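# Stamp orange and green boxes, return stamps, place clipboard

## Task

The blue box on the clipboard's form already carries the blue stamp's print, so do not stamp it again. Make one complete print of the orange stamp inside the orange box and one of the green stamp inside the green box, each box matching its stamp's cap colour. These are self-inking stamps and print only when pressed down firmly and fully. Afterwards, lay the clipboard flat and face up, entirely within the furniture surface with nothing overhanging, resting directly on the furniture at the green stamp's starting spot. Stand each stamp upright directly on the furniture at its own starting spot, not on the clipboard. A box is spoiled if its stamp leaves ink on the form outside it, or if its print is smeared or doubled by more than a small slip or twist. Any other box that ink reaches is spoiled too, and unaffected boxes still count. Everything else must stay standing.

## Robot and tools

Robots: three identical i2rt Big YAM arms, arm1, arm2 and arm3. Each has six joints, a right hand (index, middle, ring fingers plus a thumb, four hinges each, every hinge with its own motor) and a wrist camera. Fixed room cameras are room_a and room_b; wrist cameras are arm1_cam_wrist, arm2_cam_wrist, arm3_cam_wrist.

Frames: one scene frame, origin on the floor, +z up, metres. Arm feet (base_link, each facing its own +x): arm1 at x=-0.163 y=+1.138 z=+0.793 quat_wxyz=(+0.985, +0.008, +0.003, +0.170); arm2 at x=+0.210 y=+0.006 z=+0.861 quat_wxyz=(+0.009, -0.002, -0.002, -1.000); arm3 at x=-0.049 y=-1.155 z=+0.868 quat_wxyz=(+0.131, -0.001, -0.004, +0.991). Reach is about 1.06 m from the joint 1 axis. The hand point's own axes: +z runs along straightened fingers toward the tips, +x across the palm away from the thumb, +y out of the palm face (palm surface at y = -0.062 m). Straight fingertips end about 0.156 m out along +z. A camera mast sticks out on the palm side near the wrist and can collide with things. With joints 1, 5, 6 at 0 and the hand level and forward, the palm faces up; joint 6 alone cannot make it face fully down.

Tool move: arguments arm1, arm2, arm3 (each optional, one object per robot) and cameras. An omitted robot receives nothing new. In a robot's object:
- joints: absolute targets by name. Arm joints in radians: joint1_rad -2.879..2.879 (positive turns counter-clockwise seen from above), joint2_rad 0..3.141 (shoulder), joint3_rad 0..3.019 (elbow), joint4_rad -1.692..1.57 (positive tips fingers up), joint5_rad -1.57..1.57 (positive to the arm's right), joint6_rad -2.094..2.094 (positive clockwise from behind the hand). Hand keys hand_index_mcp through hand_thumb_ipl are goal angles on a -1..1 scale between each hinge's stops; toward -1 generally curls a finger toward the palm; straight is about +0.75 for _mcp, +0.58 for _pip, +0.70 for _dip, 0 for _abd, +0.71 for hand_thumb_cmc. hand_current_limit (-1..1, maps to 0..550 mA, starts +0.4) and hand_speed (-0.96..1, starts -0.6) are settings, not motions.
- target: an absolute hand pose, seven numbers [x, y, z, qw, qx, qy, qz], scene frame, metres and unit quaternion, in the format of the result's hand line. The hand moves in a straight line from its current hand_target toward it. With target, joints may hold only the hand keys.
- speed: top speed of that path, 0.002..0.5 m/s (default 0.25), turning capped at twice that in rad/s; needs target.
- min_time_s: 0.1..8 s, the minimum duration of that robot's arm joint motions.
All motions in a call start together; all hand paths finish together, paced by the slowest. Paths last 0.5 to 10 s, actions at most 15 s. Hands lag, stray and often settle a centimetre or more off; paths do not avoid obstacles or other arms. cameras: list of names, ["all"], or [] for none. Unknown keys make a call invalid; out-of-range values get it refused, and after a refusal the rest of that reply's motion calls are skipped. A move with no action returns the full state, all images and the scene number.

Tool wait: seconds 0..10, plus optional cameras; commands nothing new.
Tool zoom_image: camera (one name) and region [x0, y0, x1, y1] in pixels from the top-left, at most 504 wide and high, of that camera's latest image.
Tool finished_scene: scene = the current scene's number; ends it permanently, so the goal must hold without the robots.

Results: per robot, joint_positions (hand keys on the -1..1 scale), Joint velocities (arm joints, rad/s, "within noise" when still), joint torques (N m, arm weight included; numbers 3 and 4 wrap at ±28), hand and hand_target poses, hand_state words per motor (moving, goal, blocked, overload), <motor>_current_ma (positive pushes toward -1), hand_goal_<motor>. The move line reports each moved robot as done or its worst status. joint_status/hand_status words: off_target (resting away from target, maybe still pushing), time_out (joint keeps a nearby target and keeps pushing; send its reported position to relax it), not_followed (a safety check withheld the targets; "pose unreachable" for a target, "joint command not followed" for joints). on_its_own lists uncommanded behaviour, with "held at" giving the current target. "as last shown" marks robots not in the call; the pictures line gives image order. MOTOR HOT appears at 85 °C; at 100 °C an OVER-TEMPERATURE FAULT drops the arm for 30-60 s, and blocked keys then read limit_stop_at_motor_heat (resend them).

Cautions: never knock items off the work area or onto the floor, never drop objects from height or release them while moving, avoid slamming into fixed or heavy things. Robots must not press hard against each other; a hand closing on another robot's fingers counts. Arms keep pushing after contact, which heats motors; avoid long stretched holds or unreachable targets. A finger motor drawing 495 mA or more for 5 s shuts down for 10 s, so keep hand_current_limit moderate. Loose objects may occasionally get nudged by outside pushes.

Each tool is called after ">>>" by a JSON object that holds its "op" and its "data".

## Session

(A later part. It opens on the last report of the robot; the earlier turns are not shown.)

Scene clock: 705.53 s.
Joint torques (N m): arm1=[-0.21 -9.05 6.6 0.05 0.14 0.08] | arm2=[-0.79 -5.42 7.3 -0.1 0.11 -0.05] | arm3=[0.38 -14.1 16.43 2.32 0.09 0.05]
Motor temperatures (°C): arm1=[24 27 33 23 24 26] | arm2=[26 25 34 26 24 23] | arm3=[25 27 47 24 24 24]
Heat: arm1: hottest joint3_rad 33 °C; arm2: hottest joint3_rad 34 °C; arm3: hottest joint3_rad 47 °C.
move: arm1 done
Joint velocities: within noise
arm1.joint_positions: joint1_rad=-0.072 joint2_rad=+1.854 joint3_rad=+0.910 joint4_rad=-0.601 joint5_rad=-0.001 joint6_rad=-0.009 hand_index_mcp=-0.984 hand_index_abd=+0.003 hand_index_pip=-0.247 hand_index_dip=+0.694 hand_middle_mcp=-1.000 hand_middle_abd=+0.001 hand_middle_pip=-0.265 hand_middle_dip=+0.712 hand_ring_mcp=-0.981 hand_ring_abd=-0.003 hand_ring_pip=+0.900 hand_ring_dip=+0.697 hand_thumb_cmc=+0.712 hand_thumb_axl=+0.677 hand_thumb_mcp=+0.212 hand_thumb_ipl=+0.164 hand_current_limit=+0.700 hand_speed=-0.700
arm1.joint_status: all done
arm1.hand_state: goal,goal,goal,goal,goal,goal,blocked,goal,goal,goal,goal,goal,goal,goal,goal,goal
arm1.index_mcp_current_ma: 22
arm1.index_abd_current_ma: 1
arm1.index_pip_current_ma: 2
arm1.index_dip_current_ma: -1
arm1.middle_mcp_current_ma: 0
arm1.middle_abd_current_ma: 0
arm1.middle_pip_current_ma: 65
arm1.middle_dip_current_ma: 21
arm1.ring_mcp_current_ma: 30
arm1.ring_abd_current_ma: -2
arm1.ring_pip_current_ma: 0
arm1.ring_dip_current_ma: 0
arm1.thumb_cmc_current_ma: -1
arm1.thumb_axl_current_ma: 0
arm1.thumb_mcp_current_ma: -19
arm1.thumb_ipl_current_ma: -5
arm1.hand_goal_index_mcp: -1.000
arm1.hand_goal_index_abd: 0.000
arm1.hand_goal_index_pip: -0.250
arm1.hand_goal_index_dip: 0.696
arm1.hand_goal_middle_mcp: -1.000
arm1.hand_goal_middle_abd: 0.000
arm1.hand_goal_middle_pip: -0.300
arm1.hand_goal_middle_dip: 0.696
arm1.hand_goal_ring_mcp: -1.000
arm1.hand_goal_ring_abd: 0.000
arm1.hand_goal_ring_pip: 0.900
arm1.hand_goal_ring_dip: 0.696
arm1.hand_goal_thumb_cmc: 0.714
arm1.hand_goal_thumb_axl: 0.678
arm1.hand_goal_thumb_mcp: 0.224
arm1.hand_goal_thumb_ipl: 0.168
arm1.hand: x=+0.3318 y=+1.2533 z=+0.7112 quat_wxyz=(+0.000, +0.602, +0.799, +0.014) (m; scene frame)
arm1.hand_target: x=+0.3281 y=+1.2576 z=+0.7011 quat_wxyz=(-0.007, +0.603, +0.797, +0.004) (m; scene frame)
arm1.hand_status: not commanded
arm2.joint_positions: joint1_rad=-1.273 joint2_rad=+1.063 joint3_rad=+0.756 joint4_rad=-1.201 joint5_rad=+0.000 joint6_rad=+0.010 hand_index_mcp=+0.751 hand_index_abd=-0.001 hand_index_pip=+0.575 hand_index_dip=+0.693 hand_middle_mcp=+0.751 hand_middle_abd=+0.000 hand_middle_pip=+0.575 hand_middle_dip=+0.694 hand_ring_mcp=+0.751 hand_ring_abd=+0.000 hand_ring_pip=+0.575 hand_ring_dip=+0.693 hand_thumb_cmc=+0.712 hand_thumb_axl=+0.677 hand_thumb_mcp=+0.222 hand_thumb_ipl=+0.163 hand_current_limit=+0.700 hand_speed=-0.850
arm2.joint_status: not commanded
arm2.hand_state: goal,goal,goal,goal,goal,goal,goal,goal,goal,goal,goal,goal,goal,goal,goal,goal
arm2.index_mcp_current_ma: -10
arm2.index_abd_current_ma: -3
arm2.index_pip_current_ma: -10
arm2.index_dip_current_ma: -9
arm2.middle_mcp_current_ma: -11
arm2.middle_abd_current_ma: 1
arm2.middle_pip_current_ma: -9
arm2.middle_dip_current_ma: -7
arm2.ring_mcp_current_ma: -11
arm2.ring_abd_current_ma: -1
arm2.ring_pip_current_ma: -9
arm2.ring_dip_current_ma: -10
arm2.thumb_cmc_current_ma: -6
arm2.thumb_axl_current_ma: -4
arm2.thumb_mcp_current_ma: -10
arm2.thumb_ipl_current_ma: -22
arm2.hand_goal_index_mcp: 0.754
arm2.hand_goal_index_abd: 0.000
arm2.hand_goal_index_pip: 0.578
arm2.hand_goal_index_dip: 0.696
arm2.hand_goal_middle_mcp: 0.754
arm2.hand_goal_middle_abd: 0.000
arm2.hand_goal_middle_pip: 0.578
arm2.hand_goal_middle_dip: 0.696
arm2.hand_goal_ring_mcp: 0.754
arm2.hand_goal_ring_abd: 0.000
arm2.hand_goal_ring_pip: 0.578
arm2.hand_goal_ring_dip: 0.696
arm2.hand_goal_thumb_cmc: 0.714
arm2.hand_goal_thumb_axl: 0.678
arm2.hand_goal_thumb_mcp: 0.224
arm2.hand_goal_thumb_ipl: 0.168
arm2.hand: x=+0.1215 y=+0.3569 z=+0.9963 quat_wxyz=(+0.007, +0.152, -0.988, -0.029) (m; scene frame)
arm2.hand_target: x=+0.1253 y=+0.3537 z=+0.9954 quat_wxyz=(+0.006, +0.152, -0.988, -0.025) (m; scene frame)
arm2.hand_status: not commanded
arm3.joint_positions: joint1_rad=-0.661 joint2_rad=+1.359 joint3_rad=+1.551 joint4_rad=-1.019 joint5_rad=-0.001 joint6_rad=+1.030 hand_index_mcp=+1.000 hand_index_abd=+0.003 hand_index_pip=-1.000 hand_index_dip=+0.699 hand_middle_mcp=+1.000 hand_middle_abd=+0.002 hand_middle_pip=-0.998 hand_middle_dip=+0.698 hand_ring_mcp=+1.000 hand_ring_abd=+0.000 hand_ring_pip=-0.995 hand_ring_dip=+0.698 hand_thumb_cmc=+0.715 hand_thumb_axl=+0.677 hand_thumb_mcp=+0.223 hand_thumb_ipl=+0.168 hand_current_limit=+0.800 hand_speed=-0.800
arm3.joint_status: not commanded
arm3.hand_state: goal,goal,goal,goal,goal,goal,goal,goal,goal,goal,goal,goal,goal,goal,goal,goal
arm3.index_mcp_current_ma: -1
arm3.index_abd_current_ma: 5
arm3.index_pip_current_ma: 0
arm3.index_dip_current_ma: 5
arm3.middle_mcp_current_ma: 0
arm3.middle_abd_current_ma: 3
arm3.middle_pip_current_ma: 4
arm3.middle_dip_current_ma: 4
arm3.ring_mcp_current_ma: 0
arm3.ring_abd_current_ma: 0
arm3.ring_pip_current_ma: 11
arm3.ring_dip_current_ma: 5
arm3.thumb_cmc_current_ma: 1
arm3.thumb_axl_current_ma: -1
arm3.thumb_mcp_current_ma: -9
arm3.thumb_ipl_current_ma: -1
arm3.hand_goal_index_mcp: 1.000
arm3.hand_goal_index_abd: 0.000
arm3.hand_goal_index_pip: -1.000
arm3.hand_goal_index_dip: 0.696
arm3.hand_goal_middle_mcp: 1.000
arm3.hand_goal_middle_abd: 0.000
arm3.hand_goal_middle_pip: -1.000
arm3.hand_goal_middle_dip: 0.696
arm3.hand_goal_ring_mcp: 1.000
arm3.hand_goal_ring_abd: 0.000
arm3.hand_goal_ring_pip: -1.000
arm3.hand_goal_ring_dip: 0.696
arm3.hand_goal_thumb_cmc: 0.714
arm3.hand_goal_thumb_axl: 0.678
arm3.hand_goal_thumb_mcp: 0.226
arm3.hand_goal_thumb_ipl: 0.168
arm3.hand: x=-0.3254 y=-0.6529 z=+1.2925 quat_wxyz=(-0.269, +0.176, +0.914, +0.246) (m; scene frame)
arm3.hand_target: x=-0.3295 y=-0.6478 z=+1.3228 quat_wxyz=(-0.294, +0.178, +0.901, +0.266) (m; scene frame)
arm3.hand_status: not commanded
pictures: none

>>> {"op": "move", "data": {"arm1": {"joints": {"joint2_rad": 1.825, "joint3_rad": 0.93, "joint4_rad": -0.65}, "min_time_s": 1.0}}}

>>> {"op": "move", "data": {"arm1": {"joints": {"joint2_rad": 1.765, "joint3_rad": 0.955, "joint4_rad": -0.72}, "min_time_s": 1.2}}}

>>> {"op": "move", "data": {"arm1": {"joints": {"joint2_rad": 1.71, "joint3_rad": 1.01, "joint4_rad": -0.84}, "min_time_s": 1.5}, "cameras": ["room_a", "arm1_cam_wrist"]}}

Scene clock: 706.97 s.
Joint torques (N m): arm1=[0.03 -10.17 7.42 -0.05 0.14 0.08] | arm2=[-0.79 -5.42 7.32 -0.09 0.1 -0.06] | arm3=[0.38 -14.1 16.43 2.33 0.09 0.05]
Motor temperatures (°C): arm1=[24 27 33 23 24 26] | arm2=[26 25 34 26 24 23] | arm3=[25 27 47 24 24 24]
Heat: arm1: hottest joint3_rad 33 °C; arm2: hottest joint3_rad 34 °C; arm3: hottest joint3_rad 47 °C.
move: arm1 done
Joint velocities: within noise
arm1.joint_positions: joint1_rad=-0.072 joint2_rad=+1.816 joint3_rad=+0.914 joint4_rad=-0.639 joint5_rad=-0.001 joint6_rad=-0.009 hand_index_mcp=-0.984 hand_index_abd=+0.003 hand_index_pip=-0.247 hand_index_dip=+0.694 hand_middle_mcp=-1.000 hand_middle_abd=+0.001 hand_middle_pip=-0.265 hand_middle_dip=+0.712 hand_ring_mcp=-0.981 hand_ring_abd=-0.003 hand_ring_pip=+0.900 hand_ring_dip=+0.697 hand_thumb_cmc=+0.712 hand_thumb_axl=+0.677 hand_thumb_mcp=+0.212 hand_thumb_ipl=+0.164 hand_current_limit=+0.700 hand_speed=-0.700
arm1.joint_status: all done
arm1.hand_state: goal,goal,goal,goal,goal,goal,blocked,goal,goal,goal,goal,goal,goal,goal,goal,goal
arm1.index_mcp_current_ma: 22
arm1.index_abd_current_ma: 1
arm1.index_pip_current_ma: 2
arm1.index_dip_current_ma: -1
arm1.middle_mcp_current_ma: 0
arm1.middle_abd_current_ma: 0
arm1.middle_pip_current_ma: 65
arm1.middle_dip_current_ma: 21
arm1.ring_mcp_current_ma: 30
arm1.ring_abd_current_ma: -2
arm1.ring_pip_current_ma: 0
arm1.ring_dip_current_ma: 0
arm1.thumb_cmc_current_ma: -1
arm1.thumb_axl_current_ma: 0
arm1.thumb_mcp_current_ma: -19
arm1.thumb_ipl_current_ma: -5
arm1.hand_goal_index_mcp: -1.000
arm1.hand_goal_index_abd: 0.000
arm1.hand_goal_index_pip: -0.250
arm1.hand_goal_index_dip: 0.696
arm1.hand_goal_middle_mcp: -1.000
arm1.hand_goal_middle_abd: 0.000
arm1.hand_goal_middle_pip: -0.300
arm1.hand_goal_middle_dip: 0.696
arm1.hand_goal_ring_mcp: -1.000
arm1.hand_goal_ring_abd: 0.000
arm1.hand_goal_ring_pip: 0.900
arm1.hand_goal_ring_dip: 0.696
arm1.hand_goal_thumb_cmc: 0.714
arm1.hand_goal_thumb_axl: 0.678
arm1.hand_goal_thumb_mcp: 0.224
arm1.hand_goal_thumb_ipl: 0.168
arm1.hand: x=+0.3322 y=+1.2531 z=+0.7273 quat_wxyz=(+0.001, +0.602, +0.799, +0.015) (m; scene frame)
arm1.hand_target: x=+0.3351 y=+1.2592 z=+0.7274 quat_wxyz=(+0.000, +0.603, +0.797, +0.014) (m; scene frame)
arm1.hand_status: not commanded
arm2, arm3: as last shown
pictures: none

Scene clock: 708.50 s.
Joint torques (N m): arm1=[-0.26 -11.69 9.35 0.03 0.14 0.09] | arm2=[-0.79 -5.3 7.31 -0.1 0.1 -0.05] | arm3=[0.32 -14.15 16.44 2.3 0.09 0.05]
Motor temperatures (°C): arm1=[24 27 33 23 24 26] | arm2=[26 25 34 26 24 23] | arm3=[25 27 47 24 24 24]
Heat: arm1: hottest joint3_rad 33 °C; arm2: hottest joint3_rad 34 °C; arm3: hottest joint3_rad 47 °C.
move: arm1 done
Joint velocities: within noise
arm1.joint_positions: joint1_rad=-0.072 joint2_rad=+1.782 joint3_rad=+0.920 joint4_rad=-0.712 joint5_rad=-0.001 joint6_rad=-0.009 hand_index_mcp=-0.984 hand_index_abd=+0.003 hand_index_pip=-0.247 hand_index_dip=+0.694 hand_middle_mcp=-0.988 hand_middle_abd=+0.001 hand_middle_pip=-0.280 hand_middle_dip=+0.709 hand_ring_mcp=-0.981 hand_ring_abd=-0.003 hand_ring_pip=+0.900 hand_ring_dip=+0.697 hand_thumb_cmc=+0.712 hand_thumb_axl=+0.677 hand_thumb_mcp=+0.212 hand_thumb_ipl=+0.164 hand_current_limit=+0.700 hand_speed=-0.700
arm1.joint_status: all done
arm1.hand_state: goal,goal,goal,goal,goal,goal,blocked,goal,goal,goal,goal,goal,goal,goal,goal,goal
arm1.index_mcp_current_ma: 22
arm1.index_abd_current_ma: 1
arm1.index_pip_current_ma: 2
arm1.index_dip_current_ma: -1
arm1.middle_mcp_current_ma: 15
arm1.middle_abd_current_ma: 0
arm1.middle_pip_current_ma: 29
arm1.middle_dip_current_ma: 16
arm1.ring_mcp_current_ma: 30
arm1.ring_abd_current_ma: -2
arm1.ring_pip_current_ma: 0
arm1.ring_dip_current_ma: 0
arm1.thumb_cmc_current_ma: -1
arm1.thumb_axl_current_ma: 0
arm1.thumb_mcp_current_ma: -19
arm1.thumb_ipl_current_ma: -5
arm1.hand_goal_index_mcp: -1.000
arm1.hand_goal_index_abd: 0.000
arm1.hand_goal_index_pip: -0.250
arm1.hand_goal_index_dip: 0.696
arm1.hand_goal_middle_mcp: -1.000
arm1.hand_goal_middle_abd: 0.000
arm1.hand_goal_middle_pip: -0.300
arm1.hand_goal_middle_dip: 0.696
arm1.hand_goal_ring_mcp: -1.000
arm1.hand_goal_ring_abd: 0.000
arm1.hand_goal_ring_pip: 0.900
arm1.hand_goal_ring_dip: 0.696
arm1.hand_goal_thumb_cmc: 0.714
arm1.hand_goal_thumb_axl: 0.678
arm1.hand_goal_thumb_mcp: 0.224
arm1.hand_goal_thumb_ipl: 0.168
arm1.hand: x=+0.3244 y=+1.2508 z=+0.7395 quat_wxyz=(-0.009, +0.602, +0.799, +0.002) (m; scene frame)
arm1.hand_target: x=+0.3420 y=+1.2606 z=+0.7591 quat_wxyz=(+0.005, +0.603, +0.797, +0.020) (m; scene frame)
arm1.hand_status: not commanded
arm2, arm3: as last shown
pictures: none

Scene clock: 710.30 s.
Joint torques (N m): arm1=[-0.15 -11.69 10.03 -0.03 0.14 0.09] | arm2=[-0.85 -5.36 7.3 -0.09 0.1 -0.06] | arm3=[0.38 -14.1 16.42 2.33 0.09 0.06]
Motor temperatures (°C): arm1=[24 27 33 23 24 26] | arm2=[26 25 34 26 24 23] | arm3=[25 27 47 24 24 24]
Heat: arm1: hottest joint3_rad 33 °C; arm2: hottest joint3_rad 34 °C; arm3: hottest joint3_rad 47 °C.
move: arm1 done
Joint velocities: within noise
arm1.joint_positions: joint1_rad=-0.072 joint2_rad=+1.727 joint3_rad=+0.975 joint4_rad=-0.832 joint5_rad=-0.001 joint6_rad=-0.009 hand_index_mcp=-0.984 hand_index_abd=+0.003 hand_index_pip=-0.247 hand_index_dip=+0.694 hand_middle_mcp=-0.988 hand_middle_abd=+0.001 hand_middle_pip=-0.280 hand_middle_dip=+0.709 hand_ring_mcp=-0.981 hand_ring_abd=-0.003 hand_ring_pip=+0.900 hand_ring_dip=+0.697 hand_thumb_cmc=+0.712 hand_thumb_axl=+0.677 hand_thumb_mcp=+0.212 hand_thumb_ipl=+0.164 hand_current_limit=+0.700 hand_speed=-0.700
arm1.joint_status: all done
arm1.hand_state: goal,goal,goal,goal,goal,goal,goal,goal,goal,goal,goal,goal,goal,goal,goal,goal
arm1.index_mcp_current_ma: 22
arm1.index_abd_current_ma: 1
arm1.index_pip_current_ma: 2
arm1.index_dip_current_ma: -1
arm1.middle_mcp_current_ma: 15
arm1.middle_abd_current_ma: 0
arm1.middle_pip_current_ma: 29
arm1.middle_dip_current_ma: 16
arm1.ring_mcp_current_ma: 30
arm1.ring_abd_current_ma: -2
arm1.ring_pip_current_ma: 0
arm1.ring_dip_current_ma: 0
arm1.thumb_cmc_current_ma: -1
arm1.thumb_axl_current_ma: 0
arm1.thumb_mcp_current_ma: -19
arm1.thumb_ipl_current_ma: -5
arm1.hand_goal_index_mcp: -1.000
arm1.hand_goal_index_abd: 0.000
arm1.hand_goal_index_pip: -0.250
arm1.hand_goal_index_dip: 0.696
arm1.hand_goal_middle_mcp: -1.000
arm1.hand_goal_middle_abd: 0.000
arm1.hand_goal_middle_pip: -0.300
arm1.hand_goal_middle_dip: 0.696
arm1.hand_goal_ring_mcp: -1.000
arm1.hand_goal_ring_abd: 0.000
arm1.hand_goal_ring_pip: 0.900
arm1.hand_goal_ring_dip: 0.696
arm1.hand_goal_thumb_cmc: 0.714
arm1.hand_goal_thumb_axl: 0.678
arm1.hand_goal_thumb_mcp: 0.224
arm1.hand_goal_thumb_ipl: 0.168
arm1.hand: x=+0.3323 y=+1.2524 z=+0.7749 quat_wxyz=(-0.012, +0.602, +0.799, -0.002) (m; scene frame)
arm1.hand_target: x=+0.3485 y=+1.2619 z=+0.7960 quat_wxyz=(+0.002, +0.603, +0.797, +0.016) (m; scene frame)
arm1.hand_status: not commanded
arm2, arm3: as last shown
pictures: arm1_cam_wrist, room_a
Images, in order (width x height): arm1_cam_wrist 672x504, room_a 672x504.

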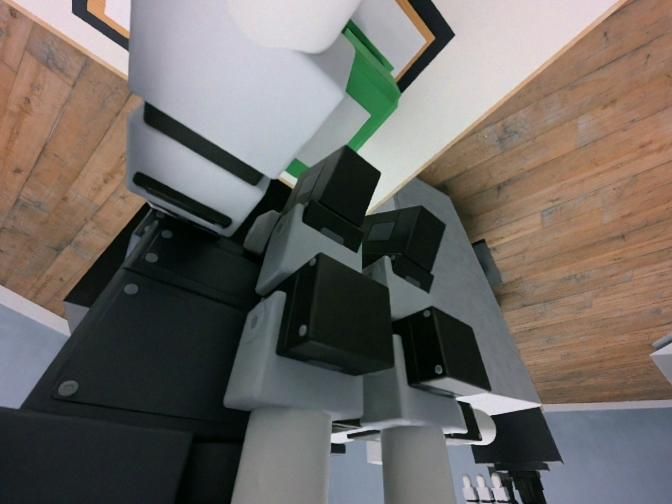

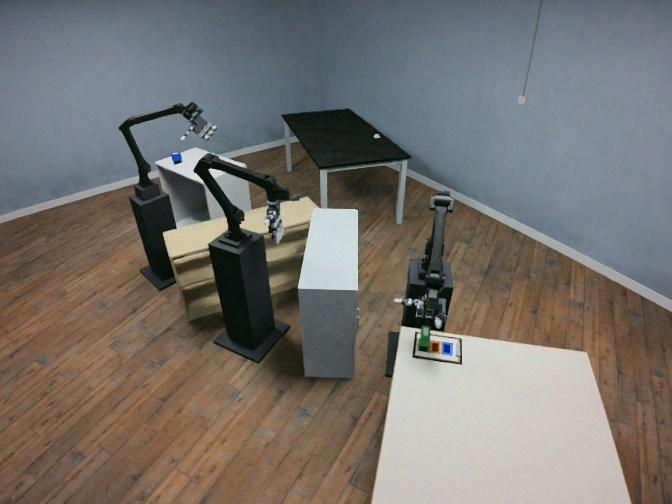

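>>> {"op": "zoom_image", "data": {"camera": "room_a", "region": [400, 310, 470, 370]}}

Scaled by 7.200 from the camera's 672x504 image, which has a finer 960x720 frame.

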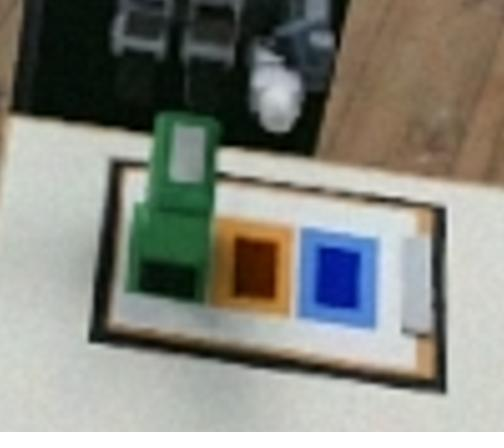

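>>> {"op": "move", "data": {"arm1": {"joints": {"joint2_rad": 1.583, "joint3_rad": 1.285, "joint4_rad": -1.222, "joint1_rad": -0.075, "joint6_rad": -0.015}, "min_time_s": 2.5}}}

>>> {"op": "move", "data": {"arm1": {"joints": {"hand_index_mcp": 0.754, "hand_index_pip": 0.577, "hand_index_abd": 0.08, "hand_ring_mcp": 0.754, "hand_ring_pip": 0.577, "hand_ring_abd": -0.08, "hand_middle_mcp": -0.89, "hand_middle_pip": -0.3}}, "cameras": ["arm1_cam_wrist"]}}

Scene clock: 713.43 s.
Joint torques (N m): arm1=[-1.61 -12.16 12.44 0.01 0.13 -0.11] | arm2=[-0.73 -5.36 7.31 -0.08 0.1 -0.06] | arm3=[0.32 -14.15 16.43 2.3 0.09 0.06]
Motor temperatures (°C): arm1=[24 27 34 23 24 26] | arm2=[26 24 34 26 24 23] | arm3=[25 27 47 24 24 24]
Heat: arm1: hottest joint3_rad 34 °C; arm2: hottest joint3_rad 34 °C; arm3: hottest joint3_rad 47 °C.
move: arm1 done
Joint velocities: within noise
arm1.joint_positions: joint1_rad=-0.072 joint2_rad=+1.598 joint3_rad=+1.243 joint4_rad=-1.214 joint5_rad=-0.001 joint6_rad=-0.009 hand_index_mcp=-0.984 hand_index_abd=+0.003 hand_index_pip=-0.247 hand_index_dip=+0.694 hand_middle_mcp=-0.988 hand_middle_abd=+0.001 hand_middle_pip=-0.280 hand_middle_dip=+0.709 hand_ring_mcp=-0.981 hand_ring_abd=-0.003 hand_ring_pip=+0.900 hand_ring_dip=+0.697 hand_thumb_cmc=+0.712 hand_thumb_axl=+0.677 hand_thumb_mcp=+0.212 hand_thumb_ipl=+0.164 hand_current_limit=+0.700 hand_speed=-0.700
arm1.joint_status: all done
arm1.hand_state: goal,goal,goal,goal,goal,goal,goal,goal,goal,goal,goal,goal,goal,goal,goal,goal
arm1.index_mcp_current_ma: 22
arm1.index_abd_current_ma: 1
arm1.index_pip_current_ma: 2
arm1.index_dip_current_ma: -1
arm1.middle_mcp_current_ma: 15
arm1.middle_abd_current_ma: 0
arm1.middle_pip_current_ma: 29
arm1.middle_dip_current_ma: 16
arm1.ring_mcp_current_ma: 30
arm1.ring_abd_current_ma: -2
arm1.ring_pip_current_ma: 0
arm1.ring_dip_current_ma: 0
arm1.thumb_cmc_current_ma: -1
arm1.thumb_axl_current_ma: 0
arm1.thumb_mcp_current_ma: -19
arm1.thumb_ipl_current_ma: -5
arm1.hand_goal_index_mcp: -1.000
arm1.hand_goal_index_abd: 0.000
arm1.hand_goal_index_pip: -0.250
arm1.hand_goal_index_dip: 0.696
arm1.hand_goal_middle_mcp: -1.000
arm1.hand_goal_middle_abd: 0.000
arm1.hand_goal_middle_pip: -0.300
arm1.hand_goal_middle_dip: 0.696
arm1.hand_goal_ring_mcp: -1.000
arm1.hand_goal_ring_abd: 0.000
arm1.hand_goal_ring_pip: 0.900
arm1.hand_goal_ring_dip: 0.696
arm1.hand_goal_thumb_cmc: 0.714
arm1.hand_goal_thumb_axl: 0.678
arm1.hand_goal_thumb_mcp: 0.224
arm1.hand_goal_thumb_ipl: 0.168
arm1.hand: x=+0.3675 y=+1.2597 z=+0.9178 quat_wxyz=(-0.007, +0.602, +0.799, +0.005) (m; scene frame)
arm1.hand_target: x=+0.3811 y=+1.2615 z=+0.9439 quat_wxyz=(+0.008, +0.601, +0.799, +0.024) (m; scene frame)
arm1.hand_status: not commanded
arm2, arm3: as last shown
pictures: none

Scene clock: 715.63 s.
Joint torques (N m): arm1=[-1.67 -11.69 12.34 -0.06 0.14 -0.11] | arm2=[-0.73 -5.42 7.31 -0.09 0.1 -0.05] | arm3=[0.32 -14.1 16.42 2.32 0.09 0.05]
Motor temperatures (°C): arm1=[24 27 34 23 24 26] | arm2=[26 24 34 26 24 23] | arm3=[25 27 47 24 24 24]
Heat: arm1: hottest joint3_rad 34 °C; arm2: hottest joint3_rad 34 °C; arm3: hottest joint3_rad 47 °C.
move: arm1 done
Joint velocities: within noise
arm1.joint_positions: joint1_rad=-0.072 joint2_rad=+1.598 joint3_rad=+1.243 joint4_rad=-1.215 joint5_rad=-0.001 joint6_rad=-0.009 hand_index_mcp=+0.749 hand_index_abd=+0.077 hand_index_pip=+0.577 hand_index_dip=+0.694 hand_middle_mcp=-0.885 hand_middle_abd=+0.001 hand_middle_pip=-0.296 hand_middle_dip=+0.699 hand_ring_mcp=+0.749 hand_ring_abd=-0.077 hand_ring_pip=+0.580 hand_ring_dip=+0.697 hand_thumb_cmc=+0.712 hand_thumb_axl=+0.677 hand_thumb_mcp=+0.212 hand_thumb_ipl=+0.164 hand_current_limit=+0.700 hand_speed=-0.700
arm1.joint_status: all done
arm1.hand_state: goal,goal,goal,goal,goal,goal,goal,goal,goal,goal,goal,goal,goal,goal,goal,goal
arm1.index_mcp_current_ma: -4
arm1.index_abd_current_ma: -1
arm1.index_pip_current_ma: 0
arm1.index_dip_current_ma: -1
arm1.middle_mcp_current_ma: 4
arm1.middle_abd_current_ma: 0
arm1.middle_pip_current_ma: 2
arm1.middle_dip_current_ma: 2
arm1.ring_mcp_current_ma: -4
arm1.ring_abd_current_ma: 2
arm1.ring_pip_current_ma: 1
arm1.ring_dip_current_ma: 0
arm1.thumb_cmc_current_ma: -1
arm1.thumb_axl_current_ma: 0
arm1.thumb_mcp_current_ma: -19
arm1.thumb_ipl_current_ma: -5
arm1.hand_goal_index_mcp: 0.754
arm1.hand_goal_index_abd: 0.080
arm1.hand_goal_index_pip: 0.578
arm1.hand_goal_index_dip: 0.696
arm1.hand_goal_middle_mcp: -0.890
arm1.hand_goal_middle_abd: 0.000
arm1.hand_goal_middle_pip: -0.300
arm1.hand_goal_middle_dip: 0.696
arm1.hand_goal_ring_mcp: 0.754
arm1.hand_goal_ring_abd: -0.080
arm1.hand_goal_ring_pip: 0.578
arm1.hand_goal_ring_dip: 0.696
arm1.hand_goal_thumb_cmc: 0.714
arm1.hand_goal_thumb_axl: 0.678
arm1.hand_goal_thumb_mcp: 0.224
arm1.hand_goal_thumb_ipl: 0.168
arm1.hand: x=+0.3673 y=+1.2597 z=+0.9177 quat_wxyz=(-0.008, +0.602, +0.799, +0.004) (m; scene frame)
arm1.hand_target: x=+0.3810 y=+1.2615 z=+0.9439 quat_wxyz=(+0.008, +0.601, +0.799, +0.024) (m; scene frame)
arm1.hand_status: not commanded
arm2, arm3: as last shown
pictures: arm1_cam_wrist
Images, in order (width x height): arm1_cam_wrist 672x504.

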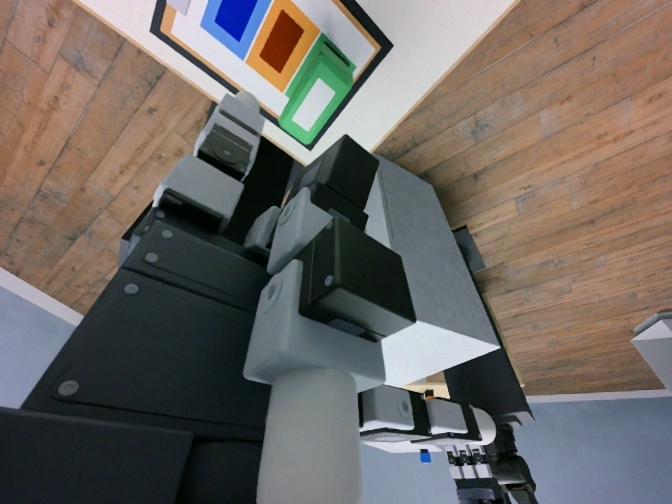

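>>> {"op": "zoom_image", "data": {"camera": "arm1_cam_wrist", "region": [200, 0, 400, 150]}}

Scaled by 2.520 from the camera's 672x504 image, which has a finer 960x720 frame.

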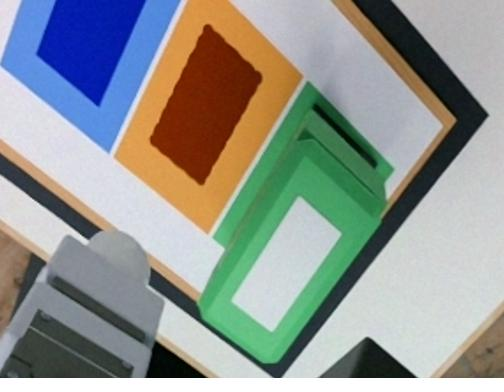

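>>> {"op": "move", "data": {"arm1": {"joints": {"joint1_rad": -0.087, "joint2_rad": 1.750, "joint3_rad": 1.146, "joint4_rad": -0.990, "joint6_rad": -0.039, "hand_speed": -0.93}, "min_time_s": 2.5}, "cameras": ["arm1_cam_wrist", "room_a"]}}

Scene clock: 719.07 s.
Joint torques (N m): arm1=[-2.55 -9.88 7.36 0.7 0.14 -0.21] | arm2=[-0.79 -5.36 7.32 -0.09 0.1 -0.06] | arm3=[0.38 -14.15 16.43 2.33 0.09 0.05]
Motor temperatures (°C): arm1=[24 27 34 23 24 26] | arm2=[26 24 34 26 24 23] | arm3=[25 27 47 24 24 24]
Heat: arm1: hottest joint3_rad 34 °C; arm2: hottest joint3_rad 34 °C; arm3: hottest joint3_rad 47 °C.
move: arm1 done
Joint velocities: within noise
arm1.joint_positions: joint1_rad=-0.073 joint2_rad=+1.728 joint3_rad=+1.149 joint4_rad=-1.000 joint5_rad=-0.001 joint6_rad=-0.021 hand_index_mcp=+0.750 hand_index_abd=+0.077 hand_index_pip=+0.577 hand_index_dip=+0.694 hand_middle_mcp=-0.885 hand_middle_abd=+0.001 hand_middle_pip=-0.297 hand_middle_dip=+0.699 hand_ring_mcp=+0.750 hand_ring_abd=-0.077 hand_ring_pip=+0.580 hand_ring_dip=+0.697 hand_thumb_cmc=+0.712 hand_thumb_axl=+0.677 hand_thumb_mcp=+0.212 hand_thumb_ipl=+0.164 hand_current_limit=+0.700 hand_speed=-0.930
arm1.joint_status: all done
arm1.hand_state: goal,goal,goal,goal,goal,goal,goal,goal,goal,goal,goal,goal,goal,goal,goal,goal
arm1.index_mcp_current_ma: -3
arm1.index_abd_current_ma: -1
arm1.index_pip_current_ma: 0
arm1.index_dip_current_ma: -1
arm1.middle_mcp_current_ma: 4
arm1.middle_abd_current_ma: 0
arm1.middle_pip_current_ma: 2
arm1.middle_dip_current_ma: 2
arm1.ring_mcp_current_ma: -3
arm1.ring_abd_current_ma: 2
arm1.ring_pip_current_ma: 1
arm1.ring_dip_current_ma: 0
arm1.thumb_cmc_current_ma: -1
arm1.thumb_axl_current_ma: 0
arm1.thumb_mcp_current_ma: -19
arm1.thumb_ipl_current_ma: -5
arm1.hand_goal_index_mcp: 0.754
arm1.hand_goal_index_abd: 0.080
arm1.hand_goal_index_pip: 0.578
arm1.hand_goal_index_dip: 0.696
arm1.hand_goal_middle_mcp: -0.890
arm1.hand_goal_middle_abd: 0.000
arm1.hand_goal_middle_pip: -0.300
arm1.hand_goal_middle_dip: 0.696
arm1.hand_goal_ring_mcp: 0.754
arm1.hand_goal_ring_abd: -0.080
arm1.hand_goal_ring_pip: 0.578
arm1.hand_goal_ring_dip: 0.696
arm1.hand_goal_thumb_cmc: 0.714
arm1.hand_goal_thumb_axl: 0.678
arm1.hand_goal_thumb_mcp: 0.224
arm1.hand_goal_thumb_ipl: 0.168
arm1.hand: x=+0.3742 y=+1.2633 z=+0.8272 quat_wxyz=(-0.010, +0.598, +0.802, +0.001) (m; scene frame)
arm1.hand_target: x=+0.3745 y=+1.2573 z=+0.8153 quat_wxyz=(-0.015, +0.596, +0.803, -0.005) (m; scene frame)
arm1.hand_status: not commanded
arm2, arm3: as last shown
pictures: arm1_cam_wrist, room_a
Images, in order (width x height): arm1_cam_wrist 672x504, room_a 672x504.

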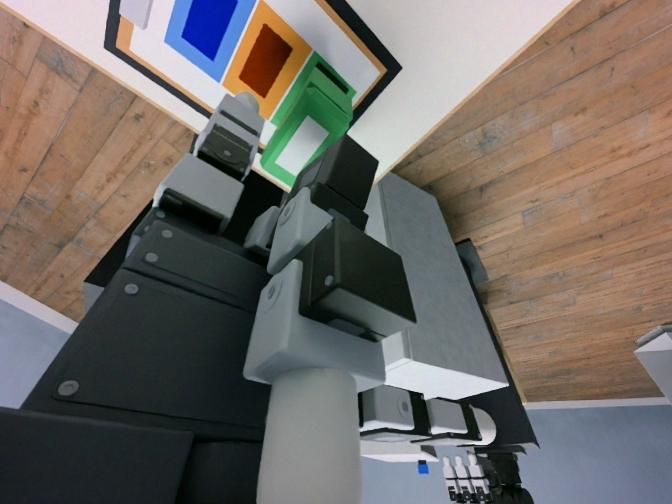

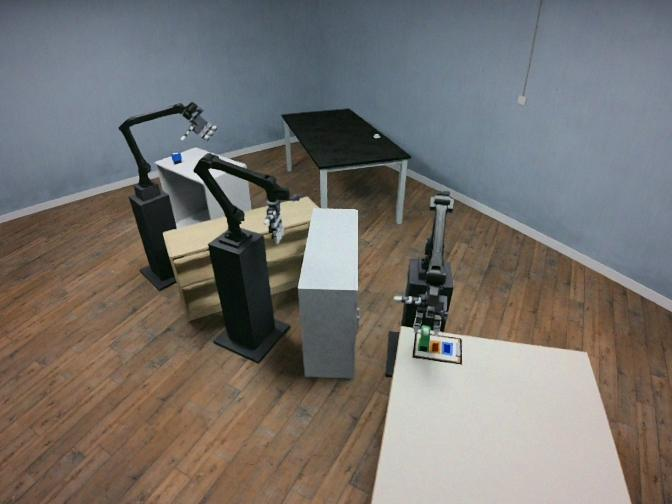

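>>> {"op": "zoom_image", "data": {"camera": "arm1_cam_wrist", "region": [220, 40, 400, 200]}}

Scaled by 2.800 from the camera's 672x504 image, which has a finer 960x720 frame.

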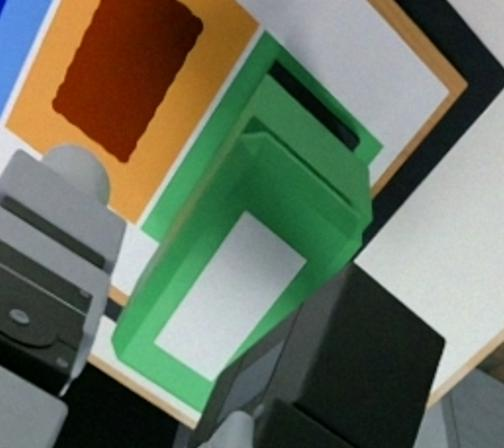

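>>> {"op": "move", "data": {"arm1": {"joints": {"joint1_rad": -0.096, "joint2_rad": 1.780, "joint3_rad": 1.094, "joint4_rad": -0.890, "joint6_rad": -0.041}, "min_time_s": 2.0}, "cameras": ["arm1_cam_wrist"]}}

Scene clock: 721.77 s.
Joint torques (N m): arm1=[-2.49 -9.7 6.89 0.75 0.13 -0.22] | arm2=[-0.73 -5.36 7.3 -0.1 0.1 -0.06] | arm3=[0.26 -14.1 16.43 2.35 0.09 0.05]
Motor temperatures (°C): arm1=[24 27 34 23 24 26] | arm2=[26 24 34 26 24 23] | arm3=[25 27 47 24 24 24]
Heat: arm1: hottest joint3_rad 34 °C; arm2: hottest joint3_rad 34 °C; arm3: hottest joint3_rad 47 °C.
move: arm1 done
Joint velocities: within noise
arm1.joint_positions: joint1_rad=-0.082 joint2_rad=+1.756 joint3_rad=+1.099 joint4_rad=-0.900 joint5_rad=-0.001 joint6_rad=-0.023 hand_index_mcp=+0.750 hand_index_abd=+0.077 hand_index_pip=+0.577 hand_index_dip=+0.694 hand_middle_mcp=-0.885 hand_middle_abd=+0.001 hand_middle_pip=-0.297 hand_middle_dip=+0.699 hand_ring_mcp=+0.750 hand_ring_abd=-0.077 hand_ring_pip=+0.580 hand_ring_dip=+0.697 hand_thumb_cmc=+0.712 hand_thumb_axl=+0.677 hand_thumb_mcp=+0.212 hand_thumb_ipl=+0.164 hand_current_limit=+0.700 hand_speed=-0.930
arm1.joint_status: all done
arm1.hand_state: goal,goal,goal,goal,goal,goal,goal,goal,goal,goal,goal,goal,goal,goal,goal,goal
arm1.index_mcp_current_ma: -3
arm1.index_abd_current_ma: -1
arm1.index_pip_current_ma: 0
arm1.index_dip_current_ma: -1
arm1.middle_mcp_current_ma: 4
arm1.middle_abd_current_ma: 0
arm1.middle_pip_current_ma: 2
arm1.middle_dip_current_ma: 2
arm1.ring_mcp_current_ma: -3
arm1.ring_abd_current_ma: 2
arm1.ring_pip_current_ma: 1
arm1.ring_dip_current_ma: 0
arm1.thumb_cmc_current_ma: -1
arm1.thumb_axl_current_ma: 0
arm1.thumb_mcp_current_ma: -19
arm1.thumb_ipl_current_ma: -5
arm1.hand_goal_index_mcp: 0.754
arm1.hand_goal_index_abd: 0.080
arm1.hand_goal_index_pip: 0.578
arm1.hand_goal_index_dip: 0.696
arm1.hand_goal_middle_mcp: -0.890
arm1.hand_goal_middle_abd: 0.000
arm1.hand_goal_middle_pip: -0.300
arm1.hand_goal_middle_dip: 0.696
arm1.hand_goal_ring_mcp: 0.754
arm1.hand_goal_ring_abd: -0.080
arm1.hand_goal_ring_pip: 0.578
arm1.hand_goal_ring_dip: 0.696
arm1.hand_goal_thumb_cmc: 0.714
arm1.hand_goal_thumb_axl: 0.678
arm1.hand_goal_thumb_mcp: 0.224
arm1.hand_goal_thumb_ipl: 0.168
arm1.hand: x=+0.3732 y=+1.2584 z=+0.8008 quat_wxyz=(-0.004, +0.601, +0.800, +0.009) (m; scene frame)
arm1.hand_target: x=+0.3719 y=+1.2520 z=+0.7872 quat_wxyz=(-0.009, +0.599, +0.801, +0.001) (m; scene frame)
arm1.hand_status: not commanded
arm2, arm3: as last shown
pictures: arm1_cam_wrist
Images, in order (width x height): arm1_cam_wrist 672x504.

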